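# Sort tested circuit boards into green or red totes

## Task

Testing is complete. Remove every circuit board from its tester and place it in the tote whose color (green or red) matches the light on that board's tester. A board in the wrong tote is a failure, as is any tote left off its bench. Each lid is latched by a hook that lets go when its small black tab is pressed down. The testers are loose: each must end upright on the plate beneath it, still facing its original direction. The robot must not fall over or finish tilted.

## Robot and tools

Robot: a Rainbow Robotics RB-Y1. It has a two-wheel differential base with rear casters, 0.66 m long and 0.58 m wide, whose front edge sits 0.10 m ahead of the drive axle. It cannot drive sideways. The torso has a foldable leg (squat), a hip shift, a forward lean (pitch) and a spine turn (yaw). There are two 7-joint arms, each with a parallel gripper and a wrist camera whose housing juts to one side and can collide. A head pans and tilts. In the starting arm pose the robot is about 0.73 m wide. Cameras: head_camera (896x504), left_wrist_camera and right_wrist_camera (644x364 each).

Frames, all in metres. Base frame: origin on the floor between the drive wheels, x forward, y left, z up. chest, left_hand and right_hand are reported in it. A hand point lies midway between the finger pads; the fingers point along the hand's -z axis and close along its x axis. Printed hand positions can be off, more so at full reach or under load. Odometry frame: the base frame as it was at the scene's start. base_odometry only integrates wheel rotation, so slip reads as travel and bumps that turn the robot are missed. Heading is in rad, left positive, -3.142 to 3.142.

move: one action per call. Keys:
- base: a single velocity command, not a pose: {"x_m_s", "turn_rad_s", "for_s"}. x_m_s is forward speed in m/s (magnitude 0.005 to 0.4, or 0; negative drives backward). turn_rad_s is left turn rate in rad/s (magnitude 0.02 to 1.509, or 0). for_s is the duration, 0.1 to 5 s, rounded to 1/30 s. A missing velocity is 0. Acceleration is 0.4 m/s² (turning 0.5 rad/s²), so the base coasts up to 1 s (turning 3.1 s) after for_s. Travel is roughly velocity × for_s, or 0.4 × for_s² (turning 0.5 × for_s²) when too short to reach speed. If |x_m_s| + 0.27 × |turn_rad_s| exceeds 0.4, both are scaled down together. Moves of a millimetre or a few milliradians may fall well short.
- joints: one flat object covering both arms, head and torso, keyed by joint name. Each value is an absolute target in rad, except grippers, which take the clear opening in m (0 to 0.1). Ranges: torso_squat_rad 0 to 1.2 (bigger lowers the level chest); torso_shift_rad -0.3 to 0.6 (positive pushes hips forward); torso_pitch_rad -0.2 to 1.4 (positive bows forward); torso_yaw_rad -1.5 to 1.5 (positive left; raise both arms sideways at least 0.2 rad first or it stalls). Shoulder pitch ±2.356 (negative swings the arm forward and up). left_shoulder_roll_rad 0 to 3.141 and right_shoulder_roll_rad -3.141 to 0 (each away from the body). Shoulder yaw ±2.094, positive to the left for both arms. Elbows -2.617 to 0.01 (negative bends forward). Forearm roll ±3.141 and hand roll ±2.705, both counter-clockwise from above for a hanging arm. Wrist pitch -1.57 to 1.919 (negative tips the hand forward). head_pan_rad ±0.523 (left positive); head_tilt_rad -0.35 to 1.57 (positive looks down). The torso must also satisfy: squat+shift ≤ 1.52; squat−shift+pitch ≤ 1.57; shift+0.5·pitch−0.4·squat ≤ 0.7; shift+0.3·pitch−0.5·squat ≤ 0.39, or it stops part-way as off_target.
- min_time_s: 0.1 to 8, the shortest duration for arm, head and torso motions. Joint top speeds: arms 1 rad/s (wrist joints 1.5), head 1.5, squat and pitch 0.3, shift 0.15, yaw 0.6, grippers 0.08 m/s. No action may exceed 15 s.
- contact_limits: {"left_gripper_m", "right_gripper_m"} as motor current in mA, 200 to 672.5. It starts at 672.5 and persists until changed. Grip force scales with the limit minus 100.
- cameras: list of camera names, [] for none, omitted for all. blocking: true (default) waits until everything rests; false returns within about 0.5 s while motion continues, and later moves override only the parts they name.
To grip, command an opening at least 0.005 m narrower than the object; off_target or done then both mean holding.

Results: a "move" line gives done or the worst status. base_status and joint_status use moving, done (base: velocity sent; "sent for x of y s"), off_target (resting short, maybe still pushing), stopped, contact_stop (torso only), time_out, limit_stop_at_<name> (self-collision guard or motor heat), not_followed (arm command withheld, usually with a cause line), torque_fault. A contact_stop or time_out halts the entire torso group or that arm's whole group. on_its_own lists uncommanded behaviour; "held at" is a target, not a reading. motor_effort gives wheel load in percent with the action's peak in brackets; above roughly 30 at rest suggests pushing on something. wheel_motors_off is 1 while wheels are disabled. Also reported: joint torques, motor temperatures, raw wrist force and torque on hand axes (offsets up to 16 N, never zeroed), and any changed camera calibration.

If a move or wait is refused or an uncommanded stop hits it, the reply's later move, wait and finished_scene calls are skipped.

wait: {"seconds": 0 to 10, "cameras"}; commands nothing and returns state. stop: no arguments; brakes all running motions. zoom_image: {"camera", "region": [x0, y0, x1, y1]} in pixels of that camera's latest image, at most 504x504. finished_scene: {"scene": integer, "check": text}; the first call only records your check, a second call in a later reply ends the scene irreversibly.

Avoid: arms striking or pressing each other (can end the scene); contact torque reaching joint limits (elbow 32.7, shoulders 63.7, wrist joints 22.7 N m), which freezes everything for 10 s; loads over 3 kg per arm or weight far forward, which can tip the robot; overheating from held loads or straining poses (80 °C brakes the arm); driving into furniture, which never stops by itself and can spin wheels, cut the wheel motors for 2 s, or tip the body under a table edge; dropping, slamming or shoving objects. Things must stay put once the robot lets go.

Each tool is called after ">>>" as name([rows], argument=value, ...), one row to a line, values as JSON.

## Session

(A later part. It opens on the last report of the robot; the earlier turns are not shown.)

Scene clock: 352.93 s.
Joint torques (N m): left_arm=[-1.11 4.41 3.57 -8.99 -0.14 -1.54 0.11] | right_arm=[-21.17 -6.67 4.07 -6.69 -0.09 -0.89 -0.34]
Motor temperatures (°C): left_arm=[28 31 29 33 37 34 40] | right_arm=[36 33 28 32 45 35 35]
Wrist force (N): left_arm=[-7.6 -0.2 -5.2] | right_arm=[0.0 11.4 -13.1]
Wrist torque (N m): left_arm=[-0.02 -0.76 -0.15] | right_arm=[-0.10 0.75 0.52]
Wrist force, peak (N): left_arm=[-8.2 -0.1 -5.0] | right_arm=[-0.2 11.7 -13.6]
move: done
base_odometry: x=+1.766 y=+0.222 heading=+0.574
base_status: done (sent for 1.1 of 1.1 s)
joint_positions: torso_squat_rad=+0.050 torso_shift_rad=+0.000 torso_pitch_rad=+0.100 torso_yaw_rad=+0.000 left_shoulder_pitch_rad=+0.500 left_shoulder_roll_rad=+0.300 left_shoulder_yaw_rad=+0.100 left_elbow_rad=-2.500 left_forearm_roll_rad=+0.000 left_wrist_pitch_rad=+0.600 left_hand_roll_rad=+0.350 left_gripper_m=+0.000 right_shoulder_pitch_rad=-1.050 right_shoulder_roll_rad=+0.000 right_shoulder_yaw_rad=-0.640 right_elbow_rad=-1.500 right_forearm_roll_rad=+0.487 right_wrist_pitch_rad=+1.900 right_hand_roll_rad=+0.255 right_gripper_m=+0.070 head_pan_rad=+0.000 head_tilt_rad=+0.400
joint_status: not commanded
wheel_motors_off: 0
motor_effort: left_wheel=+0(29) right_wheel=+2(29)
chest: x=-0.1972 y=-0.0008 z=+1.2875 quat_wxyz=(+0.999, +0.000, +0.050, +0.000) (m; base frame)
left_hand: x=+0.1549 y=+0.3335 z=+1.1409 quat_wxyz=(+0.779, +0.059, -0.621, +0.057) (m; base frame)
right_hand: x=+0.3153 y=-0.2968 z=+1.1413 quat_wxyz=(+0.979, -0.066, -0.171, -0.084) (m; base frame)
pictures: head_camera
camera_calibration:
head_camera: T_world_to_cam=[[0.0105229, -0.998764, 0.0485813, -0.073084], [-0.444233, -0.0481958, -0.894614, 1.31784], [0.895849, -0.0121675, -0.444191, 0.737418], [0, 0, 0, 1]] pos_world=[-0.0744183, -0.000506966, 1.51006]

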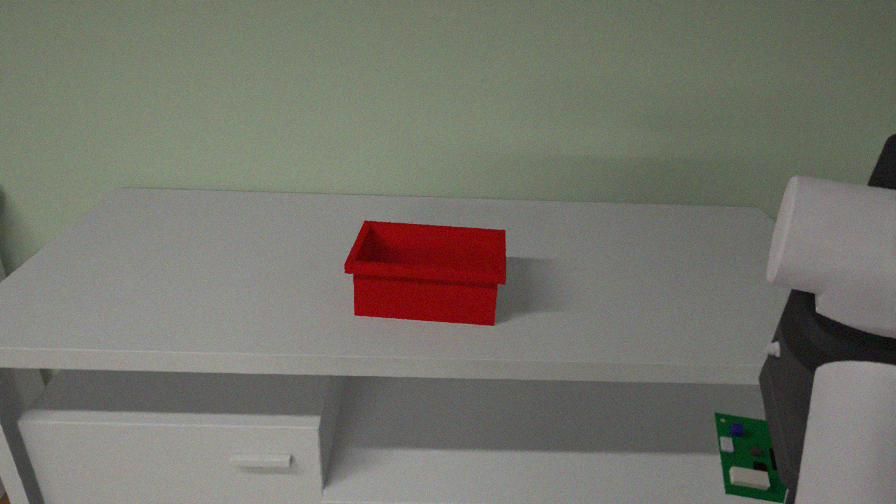

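>>> move(base={"x_m_s":0.3,"for_s":1.0}, joints={"torso_yaw_rad":0.435,"torso_pitch_rad":0.25,"right_shoulder_pitch_rad":-1.3,"right_elbow_rad":-1.4,"right_wrist_pitch_rad":1.915,"right_hand_roll_rad":-0.065}, min_time_s=1.2, cameras=[])

>>> move(base={"x_m_s":0.2,"for_s":1.28}, joints={"head_pan_rad":-0.4,"head_tilt_rad":0.6}, cameras=["head_camera","right_wrist_camera"])

Scene clock: 365.23 s.
Joint torques (N m): left_arm=[0.36 5.34 4.53 -8.52 -0.3 -1.46 0.09] | right_arm=[-23.39 -4.04 4.57 -5.95 -0.26 -0.57 -0.19]
Motor temperatures (°C): left_arm=[28 31 29 33 37 34 40] | right_arm=[36 33 28 32 45 35 35]
Wrist force (N): left_arm=[-7.9 -0.7 -5.3] | right_arm=[0.0 10.4 -13.0]
Wrist torque (N m): left_arm=[-0.04 -0.80 -0.16] | right_arm=[-0.09 0.72 0.49]
Wrist force, peak (N): left_arm=[-8.1 -0.3 -5.4] | right_arm=[-0.3 11.9 -13.4]
move: done
base_odometry: x=+2.018 y=+0.385 heading=+0.575
base_status: done (sent for 1 of 1 s)
joint_positions: torso_squat_rad=+0.050 torso_shift_rad=+0.000 torso_pitch_rad=+0.250 torso_yaw_rad=+0.435 left_shoulder_pitch_rad=+0.500 left_shoulder_roll_rad=+0.300 left_shoulder_yaw_rad=+0.100 left_elbow_rad=-2.500 left_forearm_roll_rad=+0.000 left_wrist_pitch_rad=+0.600 left_hand_roll_rad=+0.350 left_gripper_m=+0.000 right_shoulder_pitch_rad=-1.300 right_shoulder_roll_rad=+0.000 right_shoulder_yaw_rad=-0.640 right_elbow_rad=-1.400 right_forearm_roll_rad=+0.487 right_wrist_pitch_rad=+1.915 right_hand_roll_rad=-0.065 right_gripper_m=+0.070 head_pan_rad=+0.000 head_tilt_rad=+0.400
joint_status: all done
wheel_motors_off: 0
motor_effort: left_wheel=-2(28) right_wheel=-3(36)
chest: x=-0.1515 y=-0.0008 z=+1.2794 quat_wxyz=(+0.969, +0.027, +0.122, +0.214) (m; base frame)
left_hand: x=+0.0053 y=+0.4562 z=+1.1252 quat_wxyz=(+0.790, +0.223, -0.538, +0.193) (m; base frame)
right_hand: x=+0.4358 y=+0.0177 z=+1.1347 quat_wxyz=(+0.985, +0.069, -0.158, +0.015) (m; base frame)
pictures: none
No camera images: "cameras" was empty.

Scene clock: 367.30 s.
Joint torques (N m): left_arm=[0.46 5.42 4.64 -8.6 -0.25 -1.38 0.1] | right_arm=[-23.08 -4.18 4.87 -6.24 -0.2 -0.7 -0.14]
Motor temperatures (°C): left_arm=[28 31 29 33 37 34 40] | right_arm=[36 33 28 32 45 35 35]
Wrist force (N): left_arm=[-7.8 -0.7 -5.6] | right_arm=[0.0 10.1 -12.7]
Wrist torque (N m): left_arm=[-0.04 -0.80 -0.17] | right_arm=[-0.06 0.71 0.50]
Wrist force, peak (N): left_arm=[-8.0 -0.8 -5.7] | right_arm=[0.4 10.2 -13.4]
move: done
base_odometry: x=+2.231 y=+0.523 heading=+0.575
base_status: done (sent for 1.27 of 1.27 s)
joint_positions: torso_squat_rad=+0.050 torso_shift_rad=+0.000 torso_pitch_rad=+0.250 torso_yaw_rad=+0.435 left_shoulder_pitch_rad=+0.500 left_shoulder_roll_rad=+0.300 left_shoulder_yaw_rad=+0.100 left_elbow_rad=-2.500 left_forearm_roll_rad=+0.000 left_wrist_pitch_rad=+0.600 left_hand_roll_rad=+0.350 left_gripper_m=+0.000 right_shoulder_pitch_rad=-1.300 right_shoulder_roll_rad=+0.000 right_shoulder_yaw_rad=-0.640 right_elbow_rad=-1.400 right_forearm_roll_rad=+0.487 right_wrist_pitch_rad=+1.915 right_hand_roll_rad=-0.065 right_gripper_m=+0.070 head_pan_rad=-0.400 head_tilt_rad=+0.600
joint_status: all done
wheel_motors_off: 0
motor_effort: left_wheel=+0(24) right_wheel=-4(19)
chest: x=-0.1514 y=-0.0008 z=+1.2794 quat_wxyz=(+0.969, +0.027, +0.122, +0.214) (m; base frame)
left_hand: x=+0.0053 y=+0.4562 z=+1.1252 quat_wxyz=(+0.790, +0.223, -0.538, +0.193) (m; base frame)
right_hand: x=+0.4358 y=+0.0177 z=+1.1347 quat_wxyz=(+0.985, +0.069, -0.158, +0.015) (m; base frame)
pictures: head_camera, right_wrist_camera
camera_calibration:
head_camera: T_world_to_cam=[[0.0607696, -0.997596, 0.0333096, -0.0372152], [-0.722079, -0.0669772, -0.688561, 1.01088], [0.689136, 0.0177915, -0.724413, 1.05943], [0, 0, 0, 1]] pos_world=[0.00210257, 0.0117313, 1.46476]
right_wrist_camera: T_world_to_cam=[[-0.94515, 0.0152859, -0.326277, 0.784302], [-0.172835, 0.824202, 0.539276, -0.517944], [0.277162, 0.566089, -0.776353, 0.821814], [0, 0, 0, 1]] pos_world=[0.423989, -0.050318, 1.17323]

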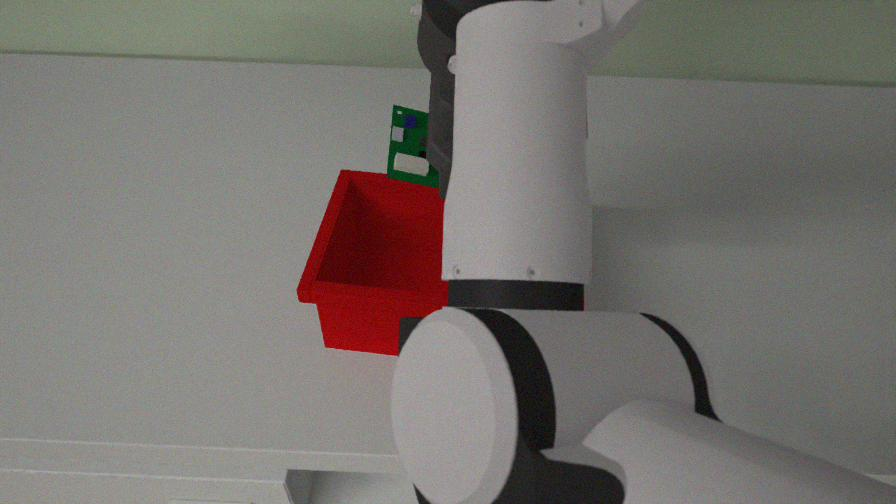

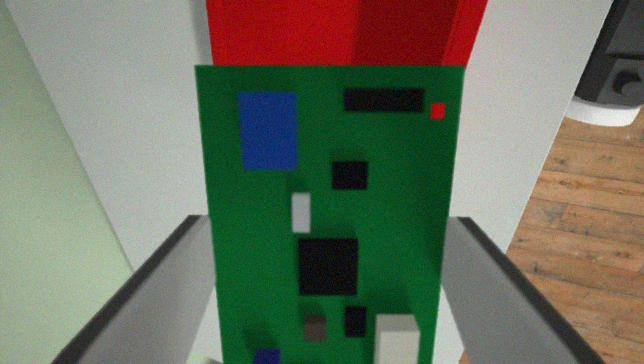

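>>> move(base={"x_m_s":0.05,"for_s":0.5}, cameras=[])

>>> move(joints={"right_shoulder_pitch_rad":-1.15,"right_elbow_rad":-1.1,"right_wrist_pitch_rad":1.6}, min_time_s=1, cameras=["head_camera","right_wrist_camera"])

Scene clock: 375.00 s.
Joint torques (N m): left_arm=[0.53 5.52 4.59 -8.52 -0.29 -1.43 0.15] | right_arm=[-22.91 -4.11 4.82 -6.03 -0.21 -0.79 -0.22]
Motor temperatures (°C): left_arm=[28 31 29 33 37 34 40] | right_arm=[36 33 28 32 45 35 35]
Wrist force (N): left_arm=[-7.4 -0.6 -5.4] | right_arm=[-0.2 10.0 -12.9]
Wrist torque (N m): left_arm=[-0.04 -0.74 -0.17] | right_arm=[-0.06 0.69 0.50]
Wrist force, peak (N): left_arm=[-8.0 -0.6 -5.6] | right_arm=[0.3 10.2 -13.4]
move: done
base_odometry: x=+2.252 y=+0.536 heading=+0.575
base_status: done (sent for 0.5 of 0.5 s)
joint_positions: torso_squat_rad=+0.050 torso_shift_rad=+0.000 torso_pitch_rad=+0.250 torso_yaw_rad=+0.435 left_shoulder_pitch_rad=+0.500 left_shoulder_roll_rad=+0.300 left_shoulder_yaw_rad=+0.100 left_elbow_rad=-2.500 left_forearm_roll_rad=+0.000 left_wrist_pitch_rad=+0.600 left_hand_roll_rad=+0.350 left_gripper_m=+0.000 right_shoulder_pitch_rad=-1.300 right_shoulder_roll_rad=+0.000 right_shoulder_yaw_rad=-0.640 right_elbow_rad=-1.400 right_forearm_roll_rad=+0.487 right_wrist_pitch_rad=+1.915 right_hand_roll_rad=-0.065 right_gripper_m=+0.070 head_pan_rad=-0.400 head_tilt_rad=+0.600
joint_status: not commanded
wheel_motors_off: 0
motor_effort: left_wheel=+1(23) right_wheel=-3(18)
chest: x=-0.1515 y=-0.0008 z=+1.2794 quat_wxyz=(+0.969, +0.027, +0.122, +0.214) (m; base frame)
left_hand: x=+0.0052 y=+0.4562 z=+1.1252 quat_wxyz=(+0.790, +0.223, -0.538, +0.193) (m; base frame)
right_hand: x=+0.4357 y=+0.0177 z=+1.1348 quat_wxyz=(+0.985, +0.069, -0.158, +0.015) (m; base frame)
pictures: none
No camera images: "cameras" was empty.

Scene clock: 376.30 s.
Joint torques (N m): left_arm=[0.63 5.4 4.63 -8.58 -0.27 -1.45 0.15] | right_arm=[-22.73 -3.34 4.07 -7.31 0.08 -0.72 -0.23]
Motor temperatures (°C): left_arm=[28 31 29 33 37 34 40] | right_arm=[36 33 28 32 45 35 35]
Wrist force (N): left_arm=[-7.6 -0.7 -5.5] | right_arm=[0.8 10.9 -13.1]
Wrist torque (N m): left_arm=[-0.03 -0.77 -0.18] | right_arm=[-0.09 0.77 0.52]
Wrist force, peak (N): left_arm=[-8.0 -0.7 -5.6] | right_arm=[0.4 10.7 -13.9]
move: done
base_odometry: x=+2.252 y=+0.536 heading=+0.575
base_status: not commanded
joint_positions: torso_squat_rad=+0.050 torso_shift_rad=+0.000 torso_pitch_rad=+0.250 torso_yaw_rad=+0.435 left_shoulder_pitch_rad=+0.500 left_shoulder_roll_rad=+0.300 left_shoulder_yaw_rad=+0.100 left_elbow_rad=-2.500 left_forearm_roll_rad=+0.000 left_wrist_pitch_rad=+0.600 left_hand_roll_rad=+0.350 left_gripper_m=+0.000 right_shoulder_pitch_rad=-1.150 right_shoulder_roll_rad=+0.000 right_shoulder_yaw_rad=-0.640 right_elbow_rad=-1.100 right_forearm_roll_rad=+0.487 right_wrist_pitch_rad=+1.600 right_hand_roll_rad=-0.065 right_gripper_m=+0.070 head_pan_rad=-0.400 head_tilt_rad=+0.600
joint_status: all done
wheel_motors_off: 0
motor_effort: left_wheel=+3(3) right_wheel=-3(5)
chest: x=-0.1515 y=-0.0008 z=+1.2794 quat_wxyz=(+0.969, +0.027, +0.122, +0.214) (m; base frame)
left_hand: x=+0.0052 y=+0.4562 z=+1.1252 quat_wxyz=(+0.790, +0.223, -0.538, +0.193) (m; base frame)
right_hand: x=+0.4377 y=+0.0195 z=+0.9983 quat_wxyz=(+0.990, +0.015, -0.123, +0.065) (m; base frame)
pictures: head_camera, right_wrist_camera
camera_calibration:
head_camera: T_world_to_cam=[[0.0607617, -0.997596, 0.0333187, -0.0372228], [-0.721984, -0.0669753, -0.68866, 1.01096], [0.689236, 0.0177886, -0.724318, 1.0594], [0, 0, 0, 1]] pos_world=[0.00198466, 0.011731, 1.46479]
right_wrist_camera: T_world_to_cam=[[-0.959696, -0.104431, -0.260917, 0.685075], [-0.215614, 0.869075, 0.445219, -0.33383], [0.180261, 0.483532, -0.856564, 0.838481], [0, 0, 0, 1]] pos_world=[0.43434, -0.0437655, 1.04559]

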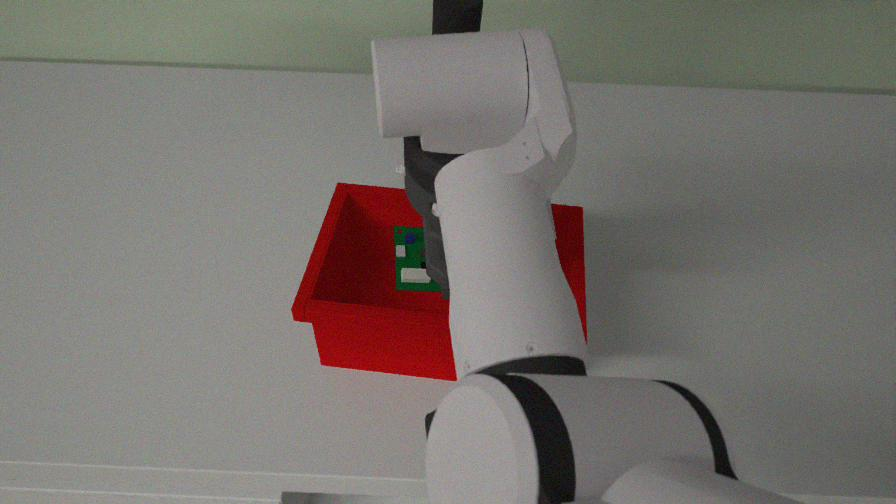

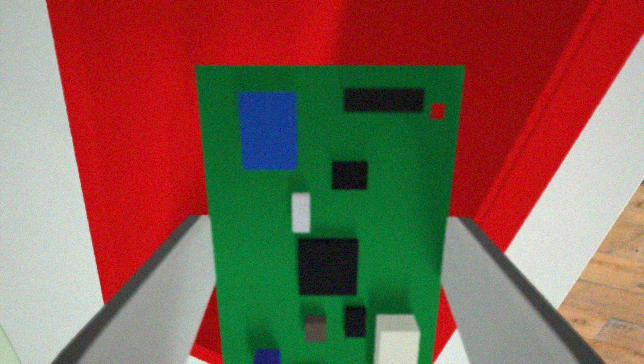

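>>> move(base={"x_m_s":0.05,"for_s":0.16}, joints={"right_hand_roll_rad":-0.22}, cameras=[])

>>> move(joints={"torso_pitch_rad":0.32,"right_shoulder_pitch_rad":-1.17,"right_elbow_rad":-1.0,"right_wrist_pitch_rad":1.53}, min_time_s=1.2, cameras=["head_camera","right_wrist_camera"])

Scene clock: 388.03 s.
Joint torques (N m): left_arm=[0.5 5.44 4.55 -8.57 -0.23 -1.45 0.11] | right_arm=[-22.53 -3.54 4.28 -7.21 0.01 -0.68 0.4]
Motor temperatures (°C): left_arm=[28 31 29 33 37 34 40] | right_arm=[36 33 28 32 45 35 35]
Wrist force (N): left_arm=[-7.7 -1.0 -5.1] | right_arm=[0.4 10.5 -13.2]
Wrist torque (N m): left_arm=[-0.01 -0.78 -0.17] | right_arm=[-0.06 0.72 0.53]
Wrist force, peak (N): left_arm=[-8.0 -1.1 -5.7] | right_arm=[0.9 11.3 -13.4]
move: done
base_odometry: x=+2.259 y=+0.541 heading=+0.575
base_status: done (sent for 0.17 of 0.17 s)
joint_positions: torso_squat_rad=+0.050 torso_shift_rad=+0.000 torso_pitch_rad=+0.250 torso_yaw_rad=+0.435 left_shoulder_pitch_rad=+0.500 left_shoulder_roll_rad=+0.300 left_shoulder_yaw_rad=+0.100 left_elbow_rad=-2.500 left_forearm_roll_rad=+0.000 left_wrist_pitch_rad=+0.600 left_hand_roll_rad=+0.350 left_gripper_m=+0.000 right_shoulder_pitch_rad=-1.150 right_shoulder_roll_rad=+0.000 right_shoulder_yaw_rad=-0.640 right_elbow_rad=-1.100 right_forearm_roll_rad=+0.487 right_wrist_pitch_rad=+1.600 right_hand_roll_rad=-0.220 right_gripper_m=+0.070 head_pan_rad=-0.400 head_tilt_rad=+0.600
joint_status: all done
wheel_motors_off: 0
motor_effort: left_wheel=+3(23) right_wheel=-1(19)
chest: x=-0.1515 y=-0.0008 z=+1.2794 quat_wxyz=(+0.969, +0.027, +0.122, +0.214) (m; base frame)
left_hand: x=+0.0053 y=+0.4562 z=+1.1252 quat_wxyz=(+0.790, +0.223, -0.538, +0.193) (m; base frame)
right_hand: x=+0.4378 y=+0.0195 z=+0.9983 quat_wxyz=(+0.992, +0.024, -0.121, -0.012) (m; base frame)
pictures: none
No camera images: "cameras" was empty.

Scene clock: 389.53 s.
Joint torques (N m): left_arm=[1.83 5.59 4.92 -8.4 -0.31 -1.36 0.13] | right_arm=[-23.94 -2.19 4.05 -6.59 0.05 -0.59 0.38]
Motor temperatures (°C): left_arm=[28 31 29 33 37 34 40] | right_arm=[36 33 28 32 45 35 35]
Wrist force (N): left_arm=[-7.2 -1.0 -5.9] | right_arm=[0.8 10.6 -13.0]
Wrist torque (N m): left_arm=[-0.01 -0.74 -0.16] | right_arm=[-0.06 0.75 0.51]
Wrist force, peak (N): left_arm=[-7.6 -1.0 -6.2] | right_arm=[2.5 10.7 -13.6]
move: done
base_odometry: x=+2.259 y=+0.541 heading=+0.575
base_status: not commanded
joint_positions: torso_squat_rad=+0.050 torso_shift_rad=+0.000 torso_pitch_rad=+0.320 torso_yaw_rad=+0.435 left_shoulder_pitch_rad=+0.500 left_shoulder_roll_rad=+0.300 left_shoulder_yaw_rad=+0.100 left_elbow_rad=-2.500 left_forearm_roll_rad=+0.000 left_wrist_pitch_rad=+0.600 left_hand_roll_rad=+0.350 left_gripper_m=+0.000 right_shoulder_pitch_rad=-1.170 right_shoulder_roll_rad=+0.000 right_shoulder_yaw_rad=-0.640 right_elbow_rad=-1.000 right_forearm_roll_rad=+0.487 right_wrist_pitch_rad=+1.530 right_hand_roll_rad=-0.220 right_gripper_m=+0.070 head_pan_rad=-0.400 head_tilt_rad=+0.600
joint_status: all done
wheel_motors_off: 0
motor_effort: left_wheel=+2(4) right_wheel=-2(4)
chest: x=-0.1308 y=-0.0008 z=+1.2734 quat_wxyz=(+0.964, +0.035, +0.155, +0.213) (m; base frame)
left_hand: x=+0.0149 y=+0.4562 z=+1.1085 quat_wxyz=(+0.808, +0.230, -0.510, +0.185) (m; base frame)
right_hand: x=+0.4369 y=+0.0361 z=+0.9381 quat_wxyz=(+0.996, +0.025, -0.086, +0.012) (m; base frame)
pictures: head_camera, right_wrist_camera
camera_calibration:
head_camera: T_world_to_cam=[[0.0629753, -0.997594, 0.0289929, -0.0324808], [-0.768347, -0.0670026, -0.636516, 0.949312], [0.636927, 0.0178082, -0.770718, 1.09292], [0, 0, 0, 1]] pos_world=[0.0353349, 0.0117408, 1.44753]
right_wrist_camera: T_world_to_cam=[[-0.98214, 0.000643615, -0.188149, 0.608041], [-0.0916365, 0.871738, 0.481327, -0.409757], [0.164326, 0.489972, -0.85611, 0.785329], [0, 0, 0, 1]] pos_world=[0.430583, -0.0279799, 0.983957]

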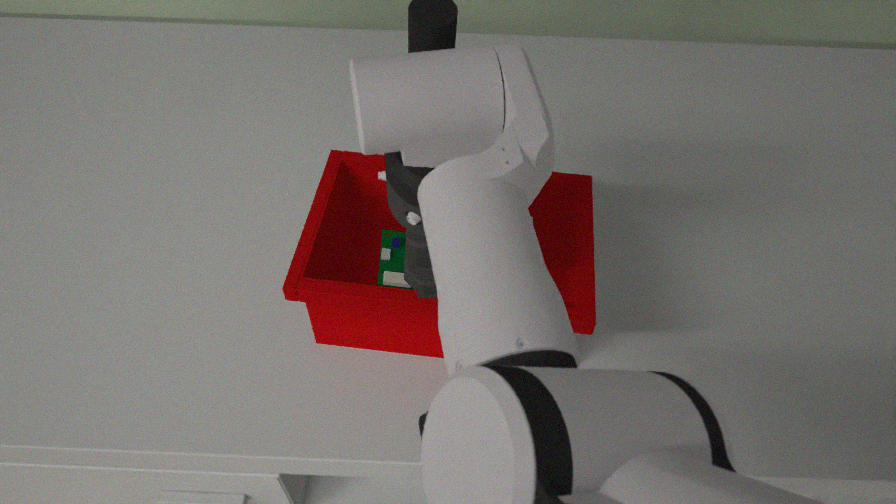

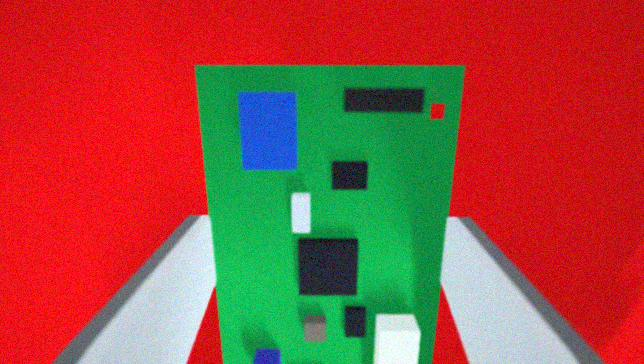

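Inside. Lower slightly more with pitch, then release.

>>> move(joints={"torso_pitch_rad":0.345}, cameras=[])

>>> move(joints={"right_gripper_m":0.084}, cameras=["right_wrist_camera"])

>>> move(joints={"right_shoulder_pitch_rad":-1.2,"right_elbow_rad":-1.3,"right_wrist_pitch_rad":1.8,"torso_pitch_rad":0.25}, min_time_s=1, cameras=["right_wrist_camera"])

>>> move(joints={"right_shoulder_pitch_rad":-1.3,"right_elbow_rad":-1.5}, cameras=["head_camera","right_wrist_camera"])

Scene clock: 397.90 s.
Joint torques (N m): left_arm=[2.13 5.82 4.98 -8.33 -0.34 -1.37 0.17] | right_arm=[-6.88 0.36 1.41 0.43 -0.31 -2.63 0.12]
Motor temperatures (°C): left_arm=[28 31 29 33 37 34 40] | right_arm=[36 33 28 32 45 35 35]
Wrist force (N): left_arm=[-7.5 -1.2 -6.1] | right_arm=[3.2 6.2 30.3]
Wrist torque (N m): left_arm=[0.01 -0.75 -0.18] | right_arm=[-0.10 3.00 0.75]
Wrist force, peak (N): left_arm=[-7.4 -1.3 -6.3] | right_arm=[-0.2 5.3 42.3]
move: done
base_odometry: x=+2.259 y=+0.541 heading=+0.575
base_status: not commanded
joint_positions: torso_squat_rad=+0.050 torso_shift_rad=-0.001 torso_pitch_rad=+0.343 torso_yaw_rad=+0.435 left_shoulder_pitch_rad=+0.500 left_shoulder_roll_rad=+0.300 left_shoulder_yaw_rad=+0.100 left_elbow_rad=-2.500 left_forearm_roll_rad=+0.000 left_wrist_pitch_rad=+0.600 left_hand_roll_rad=+0.350 left_gripper_m=+0.000 right_shoulder_pitch_rad=-1.174 right_shoulder_roll_rad=-0.001 right_shoulder_yaw_rad=-0.639 right_elbow_rad=-1.002 right_forearm_roll_rad=+0.487 right_wrist_pitch_rad=+1.531 right_hand_roll_rad=-0.220 right_gripper_m=+0.070 head_pan_rad=-0.400 head_tilt_rad=+0.600
joint_status: all done
wheel_motors_off: 0
motor_effort: left_wheel=+2(4) right_wheel=-2(5)
chest: x=-0.1244 y=-0.0008 z=+1.2710 quat_wxyz=(+0.962, +0.037, +0.167, +0.213) (m; base frame)
left_hand: x=+0.0173 y=+0.4561 z=+1.1029 quat_wxyz=(+0.814, +0.232, -0.500, +0.183) (m; base frame)
right_hand: x=+0.4370 y=+0.0368 z=+0.9253 quat_wxyz=(+0.997, +0.026, -0.077, +0.012) (m; base frame)
pictures: none
No camera images: "cameras" was empty.

Scene clock: 398.53 s.
Joint torques (N m): left_arm=[2 5.48 5.06 -8.31 -0.24 -1.37 0.11] | right_arm=[-2.81 1.62 0.51 2.12 -0.19 -1.36 0.16]
Motor temperatures (°C): left_arm=[28 31 29 33 37 34 40] | right_arm=[36 33 28 32 45 35 35]
Wrist force (N): left_arm=[-7.4 -1.1 -6.0] | right_arm=[10.1 11.2 32.5]
Wrist torque (N m): left_arm=[0.00 -0.76 -0.17] | right_arm=[-0.22 3.55 0.48]
Wrist force, peak (N): left_arm=[-7.7 -1.0 -6.0] | right_arm=[10.8 11.0 36.8]
move: done
base_odometry: x=+2.259 y=+0.541 heading=+0.575
base_status: not commanded
joint_positions: torso_squat_rad=+0.050 torso_shift_rad=-0.001 torso_pitch_rad=+0.343 torso_yaw_rad=+0.435 left_shoulder_pitch_rad=+0.500 left_shoulder_roll_rad=+0.300 left_shoulder_yaw_rad=+0.100 left_elbow_rad=-2.500 left_forearm_roll_rad=+0.000 left_wrist_pitch_rad=+0.600 left_hand_roll_rad=+0.350 left_gripper_m=+0.000 right_shoulder_pitch_rad=-1.175 right_shoulder_roll_rad=-0.001 right_shoulder_yaw_rad=-0.639 right_elbow_rad=-1.002 right_forearm_roll_rad=+0.487 right_wrist_pitch_rad=+1.530 right_hand_roll_rad=-0.220 right_gripper_m=+0.084 head_pan_rad=-0.400 head_tilt_rad=+0.600
joint_status: all done
wheel_motors_off: 0
motor_effort: left_wheel=+2(4) right_wheel=-2(3)
chest: x=-0.1244 y=-0.0008 z=+1.2710 quat_wxyz=(+0.962, +0.037, +0.167, +0.213) (m; base frame)
left_hand: x=+0.0173 y=+0.4561 z=+1.1029 quat_wxyz=(+0.814, +0.232, -0.500, +0.183) (m; base frame)
right_hand: x=+0.4376 y=+0.0369 z=+0.9260 quat_wxyz=(+0.997, +0.026, -0.078, +0.012) (m; base frame)
pictures: right_wrist_camera
camera_calibration:
right_wrist_camera: T_world_to_cam=[[-0.985075, 0.00112359, -0.17212, 0.59286], [-0.0837024, 0.87065, 0.48473, -0.411165], [0.150401, 0.491902, -0.857562, 0.781798], [0, 0, 0, 1]] pos_world=[0.432014, -0.0272534, 0.971787]

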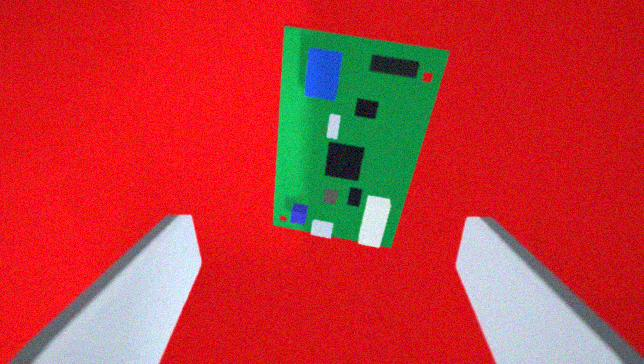

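Scene clock: 399.83 s.
Joint torques (N m): left_arm=[0.71 5.5 4.57 -8.6 -0.25 -1.4 0.17] | right_arm=[-22.37 -2.64 3.22 -6.86 -0.12 -0.73 0.09]
Motor temperatures (°C): left_arm=[28 31 29 33 37 34 40] | right_arm=[36 33 28 32 45 35 35]
Wrist force (N): left_arm=[-7.5 -0.6 -5.3] | right_arm=[0.6 10.8 -12.8]
Wrist torque (N m): left_arm=[-0.04 -0.77 -0.17] | right_arm=[-0.09 0.73 0.52]
Wrist force, peak (N): left_arm=[-7.6 -1.2 -6.3] | right_arm=[10.1 11.3 29.6]
move: done
base_odometry: x=+2.259 y=+0.541 heading=+0.575
base_status: not commanded
joint_positions: torso_squat_rad=+0.050 torso_shift_rad=+0.000 torso_pitch_rad=+0.250 torso_yaw_rad=+0.435 left_shoulder_pitch_rad=+0.500 left_shoulder_roll_rad=+0.300 left_shoulder_yaw_rad=+0.100 left_elbow_rad=-2.500 left_forearm_roll_rad=+0.000 left_wrist_pitch_rad=+0.600 left_hand_roll_rad=+0.350 left_gripper_m=+0.000 right_shoulder_pitch_rad=-1.200 right_shoulder_roll_rad=+0.000 right_shoulder_yaw_rad=-0.640 right_elbow_rad=-1.300 right_forearm_roll_rad=+0.487 right_wrist_pitch_rad=+1.800 right_hand_roll_rad=-0.220 right_gripper_m=+0.084 head_pan_rad=-0.400 head_tilt_rad=+0.600
joint_status: all done
wheel_motors_off: 0
motor_effort: left_wheel=+2(2) right_wheel=-3(4)
chest: x=-0.1516 y=-0.0008 z=+1.2794 quat_wxyz=(+0.969, +0.027, +0.122, +0.214) (m; base frame)
left_hand: x=+0.0053 y=+0.4561 z=+1.1253 quat_wxyz=(+0.790, +0.223, -0.538, +0.193) (m; base frame)
right_hand: x=+0.4353 y=+0.0076 z=+1.0662 quat_wxyz=(+0.989, +0.047, -0.128, -0.052) (m; base frame)
pictures: right_wrist_camera
camera_calibration:
right_wrist_camera: T_world_to_cam=[[-0.955408, 0.135824, -0.262198, 0.696899], [-0.0230994, 0.850837, 0.524922, -0.522872], [0.294384, 0.507571, -0.809759, 0.803038], [0, 0, 0, 1]] pos_world=[0.417343, -0.0573757, 1.10746]

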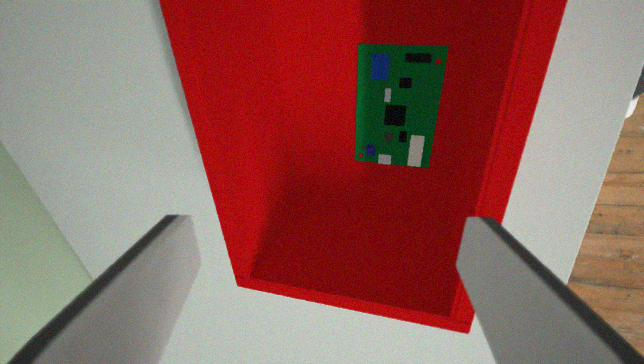

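Scene clock: 400.63 s.
Joint torques (N m): left_arm=[0.81 5.36 4.65 -8.54 -0.24 -1.44 0.06] | right_arm=[-21.04 -3.84 4.45 -5.56 -0.38 -1.06 0.22]
Motor temperatures (°C): left_arm=[28 31 29 33 37 34 40] | right_arm=[36 33 28 32 45 35 35]
Wrist force (N): left_arm=[-7.5 -0.8 -5.4] | right_arm=[-0.7 9.3 -12.1]
Wrist torque (N m): left_arm=[-0.01 -0.74 -0.17] | right_arm=[-0.01 0.68 0.48]
Wrist force, peak (N): left_arm=[-7.8 -0.9 -5.5] | right_arm=[-0.6 10.1 -14.4]
move: done
base_odometry: x=+2.259 y=+0.541 heading=+0.575
base_status: not commanded
joint_positions: torso_squat_rad=+0.050 torso_shift_rad=+0.000 torso_pitch_rad=+0.250 torso_yaw_rad=+0.435 left_shoulder_pitch_rad=+0.500 left_shoulder_roll_rad=+0.300 left_shoulder_yaw_rad=+0.100 left_elbow_rad=-2.500 left_forearm_roll_rad=+0.000 left_wrist_pitch_rad=+0.600 left_hand_roll_rad=+0.350 left_gripper_m=+0.000 right_shoulder_pitch_rad=-1.301 right_shoulder_roll_rad=+0.000 right_shoulder_yaw_rad=-0.640 right_elbow_rad=-1.500 right_forearm_roll_rad=+0.487 right_wrist_pitch_rad=+1.800 right_hand_roll_rad=-0.220 right_gripper_m=+0.084 head_pan_rad=-0.400 head_tilt_rad=+0.600
joint_status: all done
wheel_motors_off: 0
motor_effort: left_wheel=+2(2) right_wheel=-2(4)
chest: x=-0.1515 y=-0.0008 z=+1.2794 quat_wxyz=(+0.969, +0.027, +0.122, +0.214) (m; base frame)
left_hand: x=+0.0053 y=+0.4562 z=+1.1252 quat_wxyz=(+0.790, +0.223, -0.538, +0.193) (m; base frame)
right_hand: x=+0.4670 y=+0.0069 z=+1.1722 quat_wxyz=(+0.959, +0.107, -0.247, -0.087) (m; base frame)
pictures: head_camera, right_wrist_camera
camera_calibration:
head_camera: T_world_to_cam=[[0.060703, -0.9976, 0.0332945, -0.037223], [-0.721969, -0.0669155, -0.688683, 1.01098], [0.689258, 0.0177675, -0.724298, 1.05939], [0, 0, 0, 1]] pos_world=[0.0019644, 0.011694, 1.4648]
right_wrist_camera: T_world_to_cam=[[-0.851476, 0.241503, -0.465473, 0.944078], [-0.107855, 0.788009, 0.606142, -0.632354], [0.513182, 0.566319, -0.644924, 0.584102], [0, 0, 0, 1]] pos_world=[0.435907, -0.060485, 1.19944]

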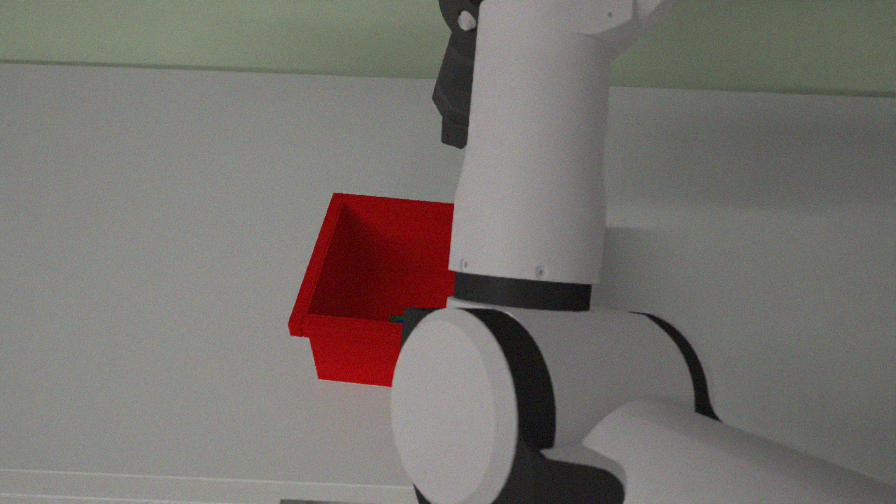

